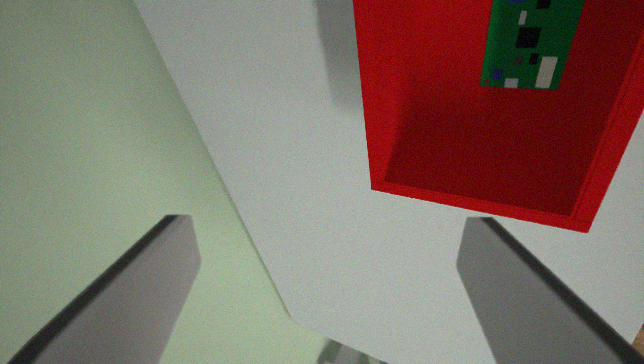

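>>> move(base={"x_m_s":-0.4,"for_s":2.3}, cameras=[])

>>> move(joints={"torso_yaw_rad":0,"torso_pitch_rad":0.05,"right_shoulder_pitch_rad":0.3,"right_shoulder_yaw_rad":-0.2,"right_elbow_rad":-2.3,"right_forearm_roll_rad":0,"right_wrist_pitch_rad":0.6,"right_hand_roll_rad":0,"right_gripper_m":0,"head_pan_rad":0,"head_tilt_rad":0.4}, cameras=["head_camera"])

>>> move(base={"turn_rad_s":0.8,"for_s":2.96}, cameras=[])

>>> move(base={"x_m_s":0.4,"for_s":5}, cameras=[])

>>> move(base={"x_m_s":0.4,"for_s":2.08}, cameras=[])

>>> move(base={"turn_rad_s":0.6,"for_s":1.36}, joints={"head_tilt_rad":0.5}, cameras=["head_camera"])

Scene clock: 421.43 s.
Joint torques (N m): left_arm=[0.68 5.41 4.48 -8.46 -0.24 -1.48 0.21] | right_arm=[-21.73 -3.98 4.43 -5.74 -0.32 -1.13 0.14]
Motor temperatures (°C): left_arm=[28 31 29 33 37 34 40] | right_arm=[36 33 28 32 45 35 35]
Wrist force (N): left_arm=[-7.8 -0.8 -5.3] | right_arm=[-0.6 9.4 -11.8]
Wrist torque (N m): left_arm=[-0.01 -0.80 -0.17] | right_arm=[-0.01 0.70 0.47]
Wrist force, peak (N): left_arm=[-8.0 -0.7 -5.6] | right_arm=[-0.3 9.9 -12.5]
move: done
base_odometry: x=+1.487 y=+0.040 heading=+0.575
base_status: done (sent for 2.3 of 2.3 s)
joint_positions: torso_squat_rad=+0.050 torso_shift_rad=+0.000 torso_pitch_rad=+0.250 torso_yaw_rad=+0.435 left_shoulder_pitch_rad=+0.500 left_shoulder_roll_rad=+0.300 left_shoulder_yaw_rad=+0.100 left_elbow_rad=-2.500 left_forearm_roll_rad=+0.000 left_wrist_pitch_rad=+0.600 left_hand_roll_rad=+0.350 left_gripper_m=+0.000 right_shoulder_pitch_rad=-1.300 right_shoulder_roll_rad=+0.000 right_shoulder_yaw_rad=-0.640 right_elbow_rad=-1.500 right_forearm_roll_rad=+0.487 right_wrist_pitch_rad=+1.800 right_hand_roll_rad=-0.220 right_gripper_m=+0.084 head_pan_rad=-0.400 head_tilt_rad=+0.600
joint_status: not commanded
wheel_motors_off: 0
motor_effort: left_wheel=+5(31) right_wheel=-1(26)
chest: x=-0.1516 y=-0.0008 z=+1.2794 quat_wxyz=(+0.969, +0.027, +0.122, +0.214) (m; base frame)
left_hand: x=+0.0053 y=+0.4562 z=+1.1252 quat_wxyz=(+0.790, +0.223, -0.538, +0.193) (m; base frame)
right_hand: x=+0.4670 y=+0.0069 z=+1.1721 quat_wxyz=(+0.959, +0.107, -0.247, -0.087) (m; base frame)
pictures: none
No camera images: "cameras" was empty.

Scene clock: 423.70 s.
Joint torques (N m): left_arm=[-2.37 4.5 3.4 -8.66 -0.14 -1.59 0.06] | right_arm=[-5.28 -1.86 -0.76 -9.35 0.05 -1.73 0.27]
Motor temperatures (°C): left_arm=[28 31 29 33 37 34 40] | right_arm=[36 33 28 32 45 35 35]
Wrist force (N): left_arm=[-8.0 0.0 -4.4] | right_arm=[-4.2 11.6 -8.0]
Wrist torque (N m): left_arm=[-0.03 -0.79 -0.15] | right_arm=[-0.18 0.49 0.49]
Wrist force, peak (N): left_arm=[-8.1 0.0 -5.4] | right_arm=[-1.3 10.4 -12.2]
move: done
base_odometry: x=+1.487 y=+0.040 heading=+0.576
base_status: not commanded
joint_positions: torso_squat_rad=+0.050 torso_shift_rad=+0.000 torso_pitch_rad=+0.050 torso_yaw_rad=+0.000 left_shoulder_pitch_rad=+0.500 left_shoulder_roll_rad=+0.300 left_shoulder_yaw_rad=+0.100 left_elbow_rad=-2.500 left_forearm_roll_rad=+0.000 left_wrist_pitch_rad=+0.600 left_hand_roll_rad=+0.350 left_gripper_m=+0.000 right_shoulder_pitch_rad=+0.300 right_shoulder_roll_rad=+0.000 right_shoulder_yaw_rad=-0.200 right_elbow_rad=-2.300 right_forearm_roll_rad=+0.000 right_wrist_pitch_rad=+0.600 right_hand_roll_rad=+0.000 right_gripper_m=+0.000 head_pan_rad=+0.000 head_tilt_rad=+0.400
joint_status: all done
wheel_motors_off: 0
motor_effort: left_wheel=+4(7) right_wheel=-6(7)
chest: x=-0.2126 y=-0.0008 z=+1.2887 quat_wxyz=(+1.000, +0.000, +0.025, +0.000) (m; base frame)
left_hand: x=+0.1464 y=+0.3335 z=+1.1598 quat_wxyz=(+0.763, +0.058, -0.641, +0.058) (m; base frame)
right_hand: x=+0.1841 y=-0.3591 z=+1.1266 quat_wxyz=(+0.767, -0.124, -0.624, -0.085) (m; base frame)
pictures: head_camera
camera_calibration:
head_camera: T_world_to_cam=[[0.00800575, -0.998762, 0.0490973, -0.0741447], [-0.39895, -0.0482122, -0.915705, 1.34883], [0.916938, -0.0122564, -0.398842, 0.697792], [0, 0, 0, 1]] pos_world=[-0.101124, -0.000470507, 1.51708]

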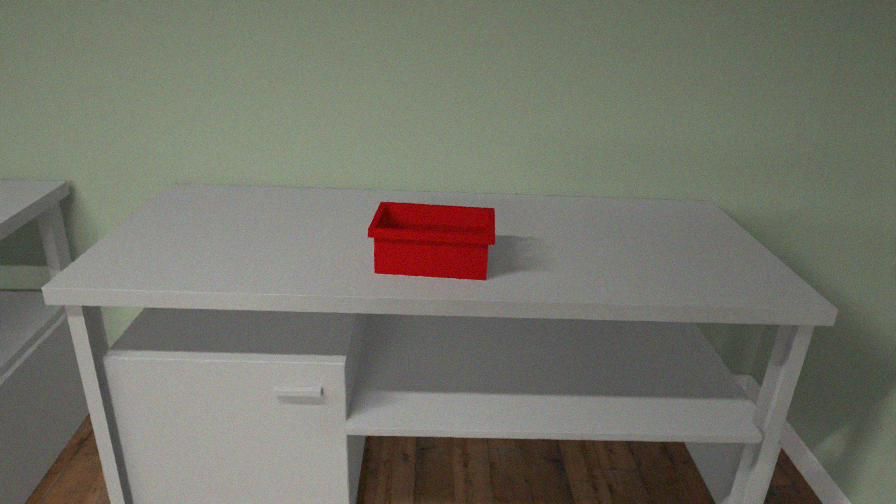

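Scene clock: 428.63 s.
Joint torques (N m): left_arm=[-2.1 4.41 3.6 -8.71 -0.19 -1.59 0.11] | right_arm=[-5.49 -1.89 -0.52 -9.43 0.16 -1.76 0.13]
Motor temperatures (°C): left_arm=[28 31 29 33 37 34 40] | right_arm=[36 33 28 32 45 35 35]
Wrist force (N): left_arm=[-7.8 -0.1 -4.5] | right_arm=[-4.2 11.4 -8.0]
Wrist torque (N m): left_arm=[-0.03 -0.76 -0.15] | right_arm=[-0.16 0.51 0.48]
Wrist force, peak (N): left_arm=[-8.1 0.1 -4.9] | right_arm=[-4.5 11.5 -8.4]
move: done
base_odometry: x=+1.486 y=+0.040 heading=+2.948
base_status: done (sent for 2.97 of 2.97 s)
joint_positions: torso_squat_rad=+0.050 torso_shift_rad=+0.000 torso_pitch_rad=+0.050 torso_yaw_rad=+0.000 left_shoulder_pitch_rad=+0.500 left_shoulder_roll_rad=+0.300 left_shoulder_yaw_rad=+0.100 left_elbow_rad=-2.500 left_forearm_roll_rad=+0.000 left_wrist_pitch_rad=+0.600 left_hand_roll_rad=+0.350 left_gripper_m=+0.000 right_shoulder_pitch_rad=+0.300 right_shoulder_roll_rad=+0.000 right_shoulder_yaw_rad=-0.200 right_elbow_rad=-2.300 right_forearm_roll_rad=+0.000 right_wrist_pitch_rad=+0.600 right_hand_roll_rad=+0.000 right_gripper_m=+0.000 head_pan_rad=+0.000 head_tilt_rad=+0.400
joint_status: not commanded
wheel_motors_off: 0
motor_effort: left_wheel=+0(30) right_wheel=+4(33)
chest: x=-0.2126 y=-0.0008 z=+1.2887 quat_wxyz=(+1.000, +0.000, +0.025, +0.000) (m; base frame)
left_hand: x=+0.1463 y=+0.3335 z=+1.1598 quat_wxyz=(+0.763, +0.058, -0.641, +0.058) (m; base frame)
right_hand: x=+0.1841 y=-0.3591 z=+1.1266 quat_wxyz=(+0.767, -0.124, -0.624, -0.085) (m; base frame)
pictures: none
No camera images: "cameras" was empty.

Scene clock: 435.20 s.
Joint torques (N m): left_arm=[-1.89 4.63 3.28 -8.71 -0.17 -1.57 0.09] | right_arm=[-4.94 -1.94 -0.51 -9.43 0.04 -1.87 0.11]
Motor temperatures (°C): left_arm=[28 31 29 33 37 34 40] | right_arm=[35 33 28 33 45 35 35]
Wrist force (N): left_arm=[-7.9 0.0 -4.3] | right_arm=[-3.9 11.1 -7.7]
Wrist torque (N m): left_arm=[-0.03 -0.79 -0.17] | right_arm=[-0.12 0.49 0.48]
Wrist force, peak (N): left_arm=[-8.2 0.1 -4.8] | right_arm=[-4.3 11.9 -8.2]
move: done
base_odometry: x=-0.477 y=+0.424 heading=+2.949
base_status: done (sent for 5 of 5 s)
joint_positions: torso_squat_rad=+0.050 torso_shift_rad=+0.000 torso_pitch_rad=+0.050 torso_yaw_rad=+0.000 left_shoulder_pitch_rad=+0.500 left_shoulder_roll_rad=+0.300 left_shoulder_yaw_rad=+0.100 left_elbow_rad=-2.500 left_forearm_roll_rad=+0.000 left_wrist_pitch_rad=+0.600 left_hand_roll_rad=+0.350 left_gripper_m=+0.000 right_shoulder_pitch_rad=+0.300 right_shoulder_roll_rad=+0.000 right_shoulder_yaw_rad=-0.200 right_elbow_rad=-2.300 right_forearm_roll_rad=+0.000 right_wrist_pitch_rad=+0.600 right_hand_roll_rad=+0.000 right_gripper_m=+0.000 head_pan_rad=+0.000 head_tilt_rad=+0.400
joint_status: not commanded
wheel_motors_off: 0
motor_effort: left_wheel=+2(30) right_wheel=-5(32)
chest: x=-0.2125 y=-0.0008 z=+1.2887 quat_wxyz=(+1.000, +0.000, +0.025, +0.000) (m; base frame)
left_hand: x=+0.1464 y=+0.3335 z=+1.1598 quat_wxyz=(+0.763, +0.058, -0.641, +0.058) (m; base frame)
right_hand: x=+0.1841 y=-0.3591 z=+1.1266 quat_wxyz=(+0.767, -0.124, -0.624, -0.085) (m; base frame)
pictures: none
No camera images: "cameras" was empty.

Scene clock: 438.83 s.
Joint torques (N m): left_arm=[-2 4.55 3.49 -8.78 -0.14 -1.67 0.12] | right_arm=[-4.94 -1.89 -0.44 -9.45 0.11 -1.88 0.09]
Motor temperatures (°C): left_arm=[28 31 29 33 37 34 40] | right_arm=[35 33 28 33 45 35 35]
Wrist force (N): left_arm=[-8.0 0.0 -4.4] | right_arm=[-4.2 11.3 -7.8]
Wrist torque (N m): left_arm=[-0.03 -0.79 -0.16] | right_arm=[-0.15 0.47 0.48]
Wrist force, peak (N): left_arm=[-8.1 0.0 -4.8] | right_arm=[-4.5 11.7 -8.4]
move: done
base_odometry: x=-1.288 y=+0.582 heading=+2.949
base_status: done (sent for 2.07 of 2.07 s)
joint_positions: torso_squat_rad=+0.050 torso_shift_rad=+0.000 torso_pitch_rad=+0.050 torso_yaw_rad=+0.000 left_shoulder_pitch_rad=+0.500 left_shoulder_roll_rad=+0.300 left_shoulder_yaw_rad=+0.100 left_elbow_rad=-2.500 left_forearm_roll_rad=+0.000 left_wrist_pitch_rad=+0.600 left_hand_roll_rad=+0.350 left_gripper_m=+0.000 right_shoulder_pitch_rad=+0.300 right_shoulder_roll_rad=+0.000 right_shoulder_yaw_rad=-0.200 right_elbow_rad=-2.300 right_forearm_roll_rad=+0.000 right_wrist_pitch_rad=+0.600 right_hand_roll_rad=+0.000 right_gripper_m=+0.000 head_pan_rad=+0.000 head_tilt_rad=+0.400
joint_status: not commanded
wheel_motors_off: 0
motor_effort: left_wheel=+4(29) right_wheel=-5(19)
chest: x=-0.2125 y=-0.0008 z=+1.2887 quat_wxyz=(+1.000, +0.000, +0.025, +0.000) (m; base frame)
left_hand: x=+0.1464 y=+0.3335 z=+1.1598 quat_wxyz=(+0.763, +0.058, -0.641, +0.058) (m; base frame)
right_hand: x=+0.1841 y=-0.3591 z=+1.1266 quat_wxyz=(+0.767, -0.124, -0.624, -0.085) (m; base frame)
pictures: none
No camera images: "cameras" was empty.

Scene clock: 441.70 s.
Joint torques (N m): left_arm=[-2.14 4.46 3.47 -8.75 -0.18 -1.64 0.14] | right_arm=[-4.95 -1.98 -0.58 -9.31 0.09 -1.92 0.14]
Motor temperatures (°C): left_arm=[28 31 29 33 37 34 40] | right_arm=[35 33 28 33 45 35 35]
Wrist force (N): left_arm=[-7.9 0.0 -4.7] | right_arm=[-4.0 11.5 -7.9]
Wrist torque (N m): left_arm=[-0.03 -0.77 -0.17] | right_arm=[-0.15 0.50 0.48]
Wrist force, peak (N): left_arm=[-8.1 0.2 -4.8] | right_arm=[-4.0 11.6 -8.4]
move: done
base_odometry: x=-1.288 y=+0.582 heading=-2.515
base_status: done (sent for 1.37 of 1.37 s)
joint_positions: torso_squat_rad=+0.050 torso_shift_rad=+0.000 torso_pitch_rad=+0.050 torso_yaw_rad=+0.000 left_shoulder_pitch_rad=+0.500 left_shoulder_roll_rad=+0.300 left_shoulder_yaw_rad=+0.100 left_elbow_rad=-2.500 left_forearm_roll_rad=+0.000 left_wrist_pitch_rad=+0.600 left_hand_roll_rad=+0.350 left_gripper_m=+0.000 right_shoulder_pitch_rad=+0.300 right_shoulder_roll_rad=+0.000 right_shoulder_yaw_rad=-0.200 right_elbow_rad=-2.300 right_forearm_roll_rad=+0.000 right_wrist_pitch_rad=+0.600 right_hand_roll_rad=+0.000 right_gripper_m=+0.000 head_pan_rad=+0.000 head_tilt_rad=+0.500
joint_status: all done
wheel_motors_off: 0
motor_effort: left_wheel=+1(30) right_wheel=+4(32)
chest: x=-0.2125 y=-0.0008 z=+1.2887 quat_wxyz=(+1.000, +0.000, +0.025, +0.000) (m; base frame)
left_hand: x=+0.1464 y=+0.3335 z=+1.1598 quat_wxyz=(+0.763, +0.058, -0.641, +0.058) (m; base frame)
right_hand: x=+0.1841 y=-0.3591 z=+1.1266 quat_wxyz=(+0.767, -0.124, -0.624, -0.085) (m; base frame)
pictures: head_camera
camera_calibration:
head_camera: T_world_to_cam=[[0.0129975, -0.998762, 0.0480217, -0.0716626], [-0.488408, -0.0482482, -0.87128, 1.26662], [0.872519, -0.0121297, -0.48843, 0.822972], [0, 0, 0, 1]] pos_world=[-0.0985009, -0.000479364, 1.50899]

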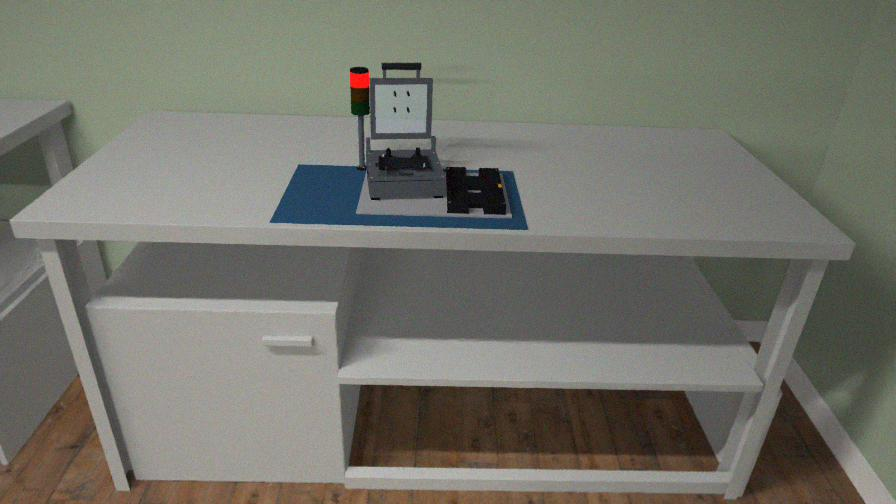

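>>> move(base={"x_m_s":-0.3,"for_s":0.1}, joints={"head_pan_rad":0,"head_tilt_rad":0.6}, cameras=["head_camera"])

Scene clock: 487.70 s.
Joint torques (N m): left_arm=[-2.31 4.54 3.56 -8.65 -0.1 -1.68 0.17] | right_arm=[-5.05 -1.93 -0.52 -9.39 0.11 -1.85 0.15]
Motor temperatures (°C): left_arm=[28 31 29 33 37 34 40] | right_arm=[34 33 28 33 45 35 35]
Wrist force (N): left_arm=[-8.3 -0.1 -4.5] | right_arm=[-4.2 11.6 -8.5]
Wrist torque (N m): left_arm=[-0.03 -0.82 -0.15] | right_arm=[-0.16 0.49 0.49]
Wrist force, peak (N): left_arm=[-8.2 -0.2 -5.0] | right_arm=[-4.3 11.8 -8.7]
move: done
base_odometry: x=-1.285 y=+0.584 heading=-2.514
base_status: done (sent for 0.1 of 0.1 s)
joint_positions: torso_squat_rad=+0.050 torso_shift_rad=+0.000 torso_pitch_rad=+0.050 torso_yaw_rad=+0.000 left_shoulder_pitch_rad=+0.500 left_shoulder_roll_rad=+0.300 left_shoulder_yaw_rad=+0.100 left_elbow_rad=-2.500 left_forearm_roll_rad=+0.000 left_wrist_pitch_rad=+0.600 left_hand_roll_rad=+0.350 left_gripper_m=+0.000 right_shoulder_pitch_rad=+0.300 right_shoulder_roll_rad=+0.000 right_shoulder_yaw_rad=-0.200 right_elbow_rad=-2.300 right_forearm_roll_rad=+0.000 right_wrist_pitch_rad=+0.600 right_hand_roll_rad=+0.000 right_gripper_m=+0.000 head_pan_rad=+0.000 head_tilt_rad=+0.600
joint_status: all done
wheel_motors_off: 0
motor_effort: left_wheel=-4(26) right_wheel=-4(25)
chest: x=-0.2126 y=-0.0008 z=+1.2887 quat_wxyz=(+1.000, +0.000, +0.025, +0.000) (m; base frame)
left_hand: x=+0.1464 y=+0.3335 z=+1.1598 quat_wxyz=(+0.763, +0.058, -0.641, +0.058) (m; base frame)
right_hand: x=+0.1841 y=-0.3591 z=+1.1266 quat_wxyz=(+0.767, -0.124, -0.624, -0.085) (m; base frame)
pictures: head_camera
camera_calibration:
head_camera: T_world_to_cam=[[0.0178184, -0.99876, 0.0464876, -0.0684931], [-0.572918, -0.0483039, -0.818188, 1.17238], [0.819419, -0.0120548, -0.573069, 0.939293], [0, 0, 0, 1]] pos_world=[-0.0967764, -0.000454723, 1.50069]

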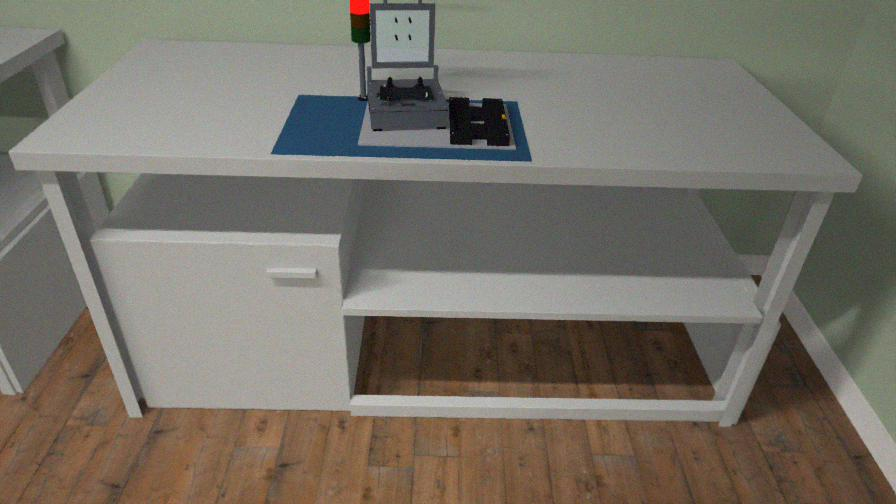

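>>> zoom_image(camera="head_camera", region=[320, 50, 540, 170])

Scaled by 2.291 from the camera's 896x504 image, which has a finer 1280x720 frame.

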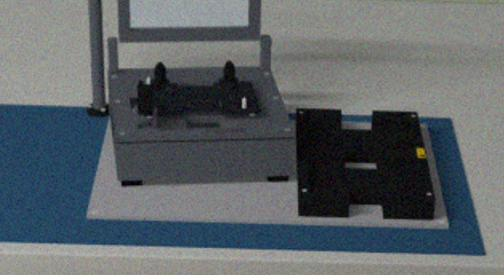

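>>> move(base={"turn_rad_s":0.1,"for_s":0.26}, cameras=[])

>>> move(base={"x_m_s":0.3,"for_s":2.7}, joints={"torso_pitch_rad":0.22,"head_tilt_rad":0.85,"right_shoulder_pitch_rad":-0.3,"right_elbow_rad":-2.2}, cameras=["head_camera"])

Scene clock: 502.00 s.
Joint torques (N m): left_arm=[-2.47 4.49 3.64 -8.75 -0.12 -1.63 0.11] | right_arm=[-5.07 -1.82 -0.71 -9.29 0.19 -1.88 0.1]
Motor temperatures (°C): left_arm=[28 31 29 33 37 34 40] | right_arm=[34 33 28 33 45 35 35]
Wrist force (N): left_arm=[-7.8 -0.2 -4.3] | right_arm=[-3.9 11.1 -8.1]
Wrist torque (N m): left_arm=[-0.02 -0.77 -0.16] | right_arm=[-0.12 0.51 0.47]
Wrist force, peak (N): left_arm=[-8.1 0.1 -4.7] | right_arm=[-4.2 11.8 -8.4]
move: done
base_odometry: x=-1.285 y=+0.584 heading=-2.488
base_status: done (sent for 0.27 of 0.27 s)
joint_positions: torso_squat_rad=+0.050 torso_shift_rad=+0.000 torso_pitch_rad=+0.050 torso_yaw_rad=+0.000 left_shoulder_pitch_rad=+0.500 left_shoulder_roll_rad=+0.300 left_shoulder_yaw_rad=+0.100 left_elbow_rad=-2.500 left_forearm_roll_rad=+0.000 left_wrist_pitch_rad=+0.600 left_hand_roll_rad=+0.350 left_gripper_m=+0.000 right_shoulder_pitch_rad=+0.300 right_shoulder_roll_rad=+0.000 right_shoulder_yaw_rad=-0.200 right_elbow_rad=-2.300 right_forearm_roll_rad=+0.000 right_wrist_pitch_rad=+0.600 right_hand_roll_rad=+0.000 right_gripper_m=+0.000 head_pan_rad=+0.000 head_tilt_rad=+0.600
joint_status: not commanded
wheel_motors_off: 0
motor_effort: left_wheel=-1(20) right_wheel=+5(20)
chest: x=-0.2126 y=-0.0008 z=+1.2887 quat_wxyz=(+1.000, +0.000, +0.025, +0.000) (m; base frame)
left_hand: x=+0.1464 y=+0.3335 z=+1.1598 quat_wxyz=(+0.763, +0.058, -0.641, +0.058) (m; base frame)
right_hand: x=+0.1841 y=-0.3591 z=+1.1266 quat_wxyz=(+0.767, -0.124, -0.624, -0.085) (m; base frame)
pictures: none
No camera images: "cameras" was empty.

Scene clock: 505.90 s.
Joint torques (N m): left_arm=[0.04 4.4 3.69 -8.81 -0.15 -1.56 0.16] | right_arm=[-9.47 -1.99 0.36 -8.39 -0.05 -2.08 0.16]
Motor temperatures (°C): left_arm=[28 31 29 33 37 34 40] | right_arm=[34 33 28 33 45 35 35]
Wrist force (N): left_arm=[-7.6 -0.2 -5.5] | right_arm=[-4.2 10.9 -6.5]
Wrist torque (N m): left_arm=[-0.06 -0.76 -0.18] | right_arm=[-0.18 0.48 0.46]
Wrist force, peak (N): left_arm=[-8.0 -0.1 -5.6] | right_arm=[-5.0 11.2 -7.9]
move: done
base_odometry: x=-1.928 y=+0.092 heading=-2.488
base_status: done (sent for 2.7 of 2.7 s)
joint_positions: torso_squat_rad=+0.050 torso_shift_rad=+0.000 torso_pitch_rad=+0.220 torso_yaw_rad=+0.000 left_shoulder_pitch_rad=+0.500 left_shoulder_roll_rad=+0.300 left_shoulder_yaw_rad=+0.100 left_elbow_rad=-2.500 left_forearm_roll_rad=+0.000 left_wrist_pitch_rad=+0.600 left_hand_roll_rad=+0.350 left_gripper_m=+0.000 right_shoulder_pitch_rad=-0.300 right_shoulder_roll_rad=+0.000 right_shoulder_yaw_rad=-0.200 right_elbow_rad=-2.200 right_forearm_roll_rad=+0.000 right_wrist_pitch_rad=+0.600 right_hand_roll_rad=+0.000 right_gripper_m=+0.000 head_pan_rad=+0.000 head_tilt_rad=+0.850
joint_status: all done
wheel_motors_off: 0
motor_effort: left_wheel=+2(31) right_wheel=-4(39)
chest: x=-0.1605 y=-0.0008 z=+1.2816 quat_wxyz=(+0.994, +0.000, +0.110, +0.000) (m; base frame)
left_hand: x=+0.1714 y=+0.3335 z=+1.0938 quat_wxyz=(+0.815, +0.062, -0.573, +0.053) (m; base frame)
right_hand: x=+0.3493 y=-0.2666 z=+1.2455 quat_wxyz=(+0.674, -0.029, -0.737, -0.041) (m; base frame)
pictures: head_camera
camera_calibration:
head_camera: T_world_to_cam=[[0.035581, -0.99875, 0.0350958, -0.0508233], [-0.856739, -0.0485646, -0.513459, 0.733008], [0.514522, -0.0117986, -0.857396, 1.25013], [0, 0, 0, 1]] pos_world=[-0.0134163, -0.000411707, 1.45001]

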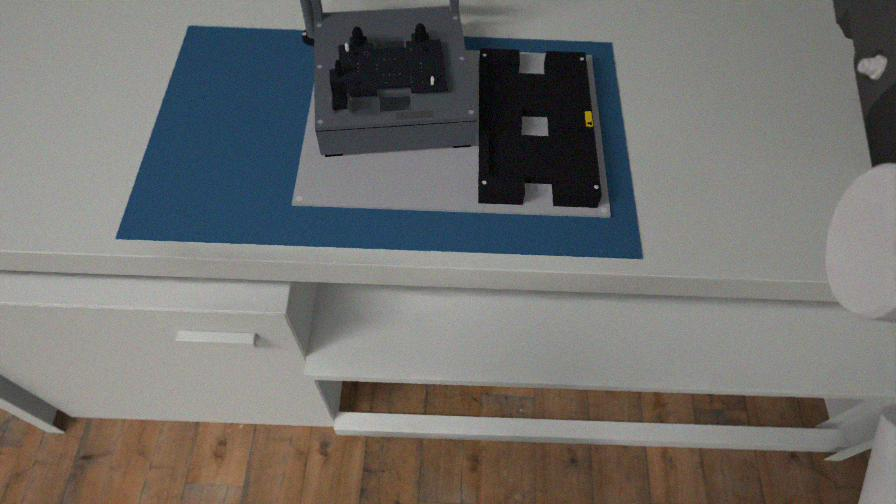

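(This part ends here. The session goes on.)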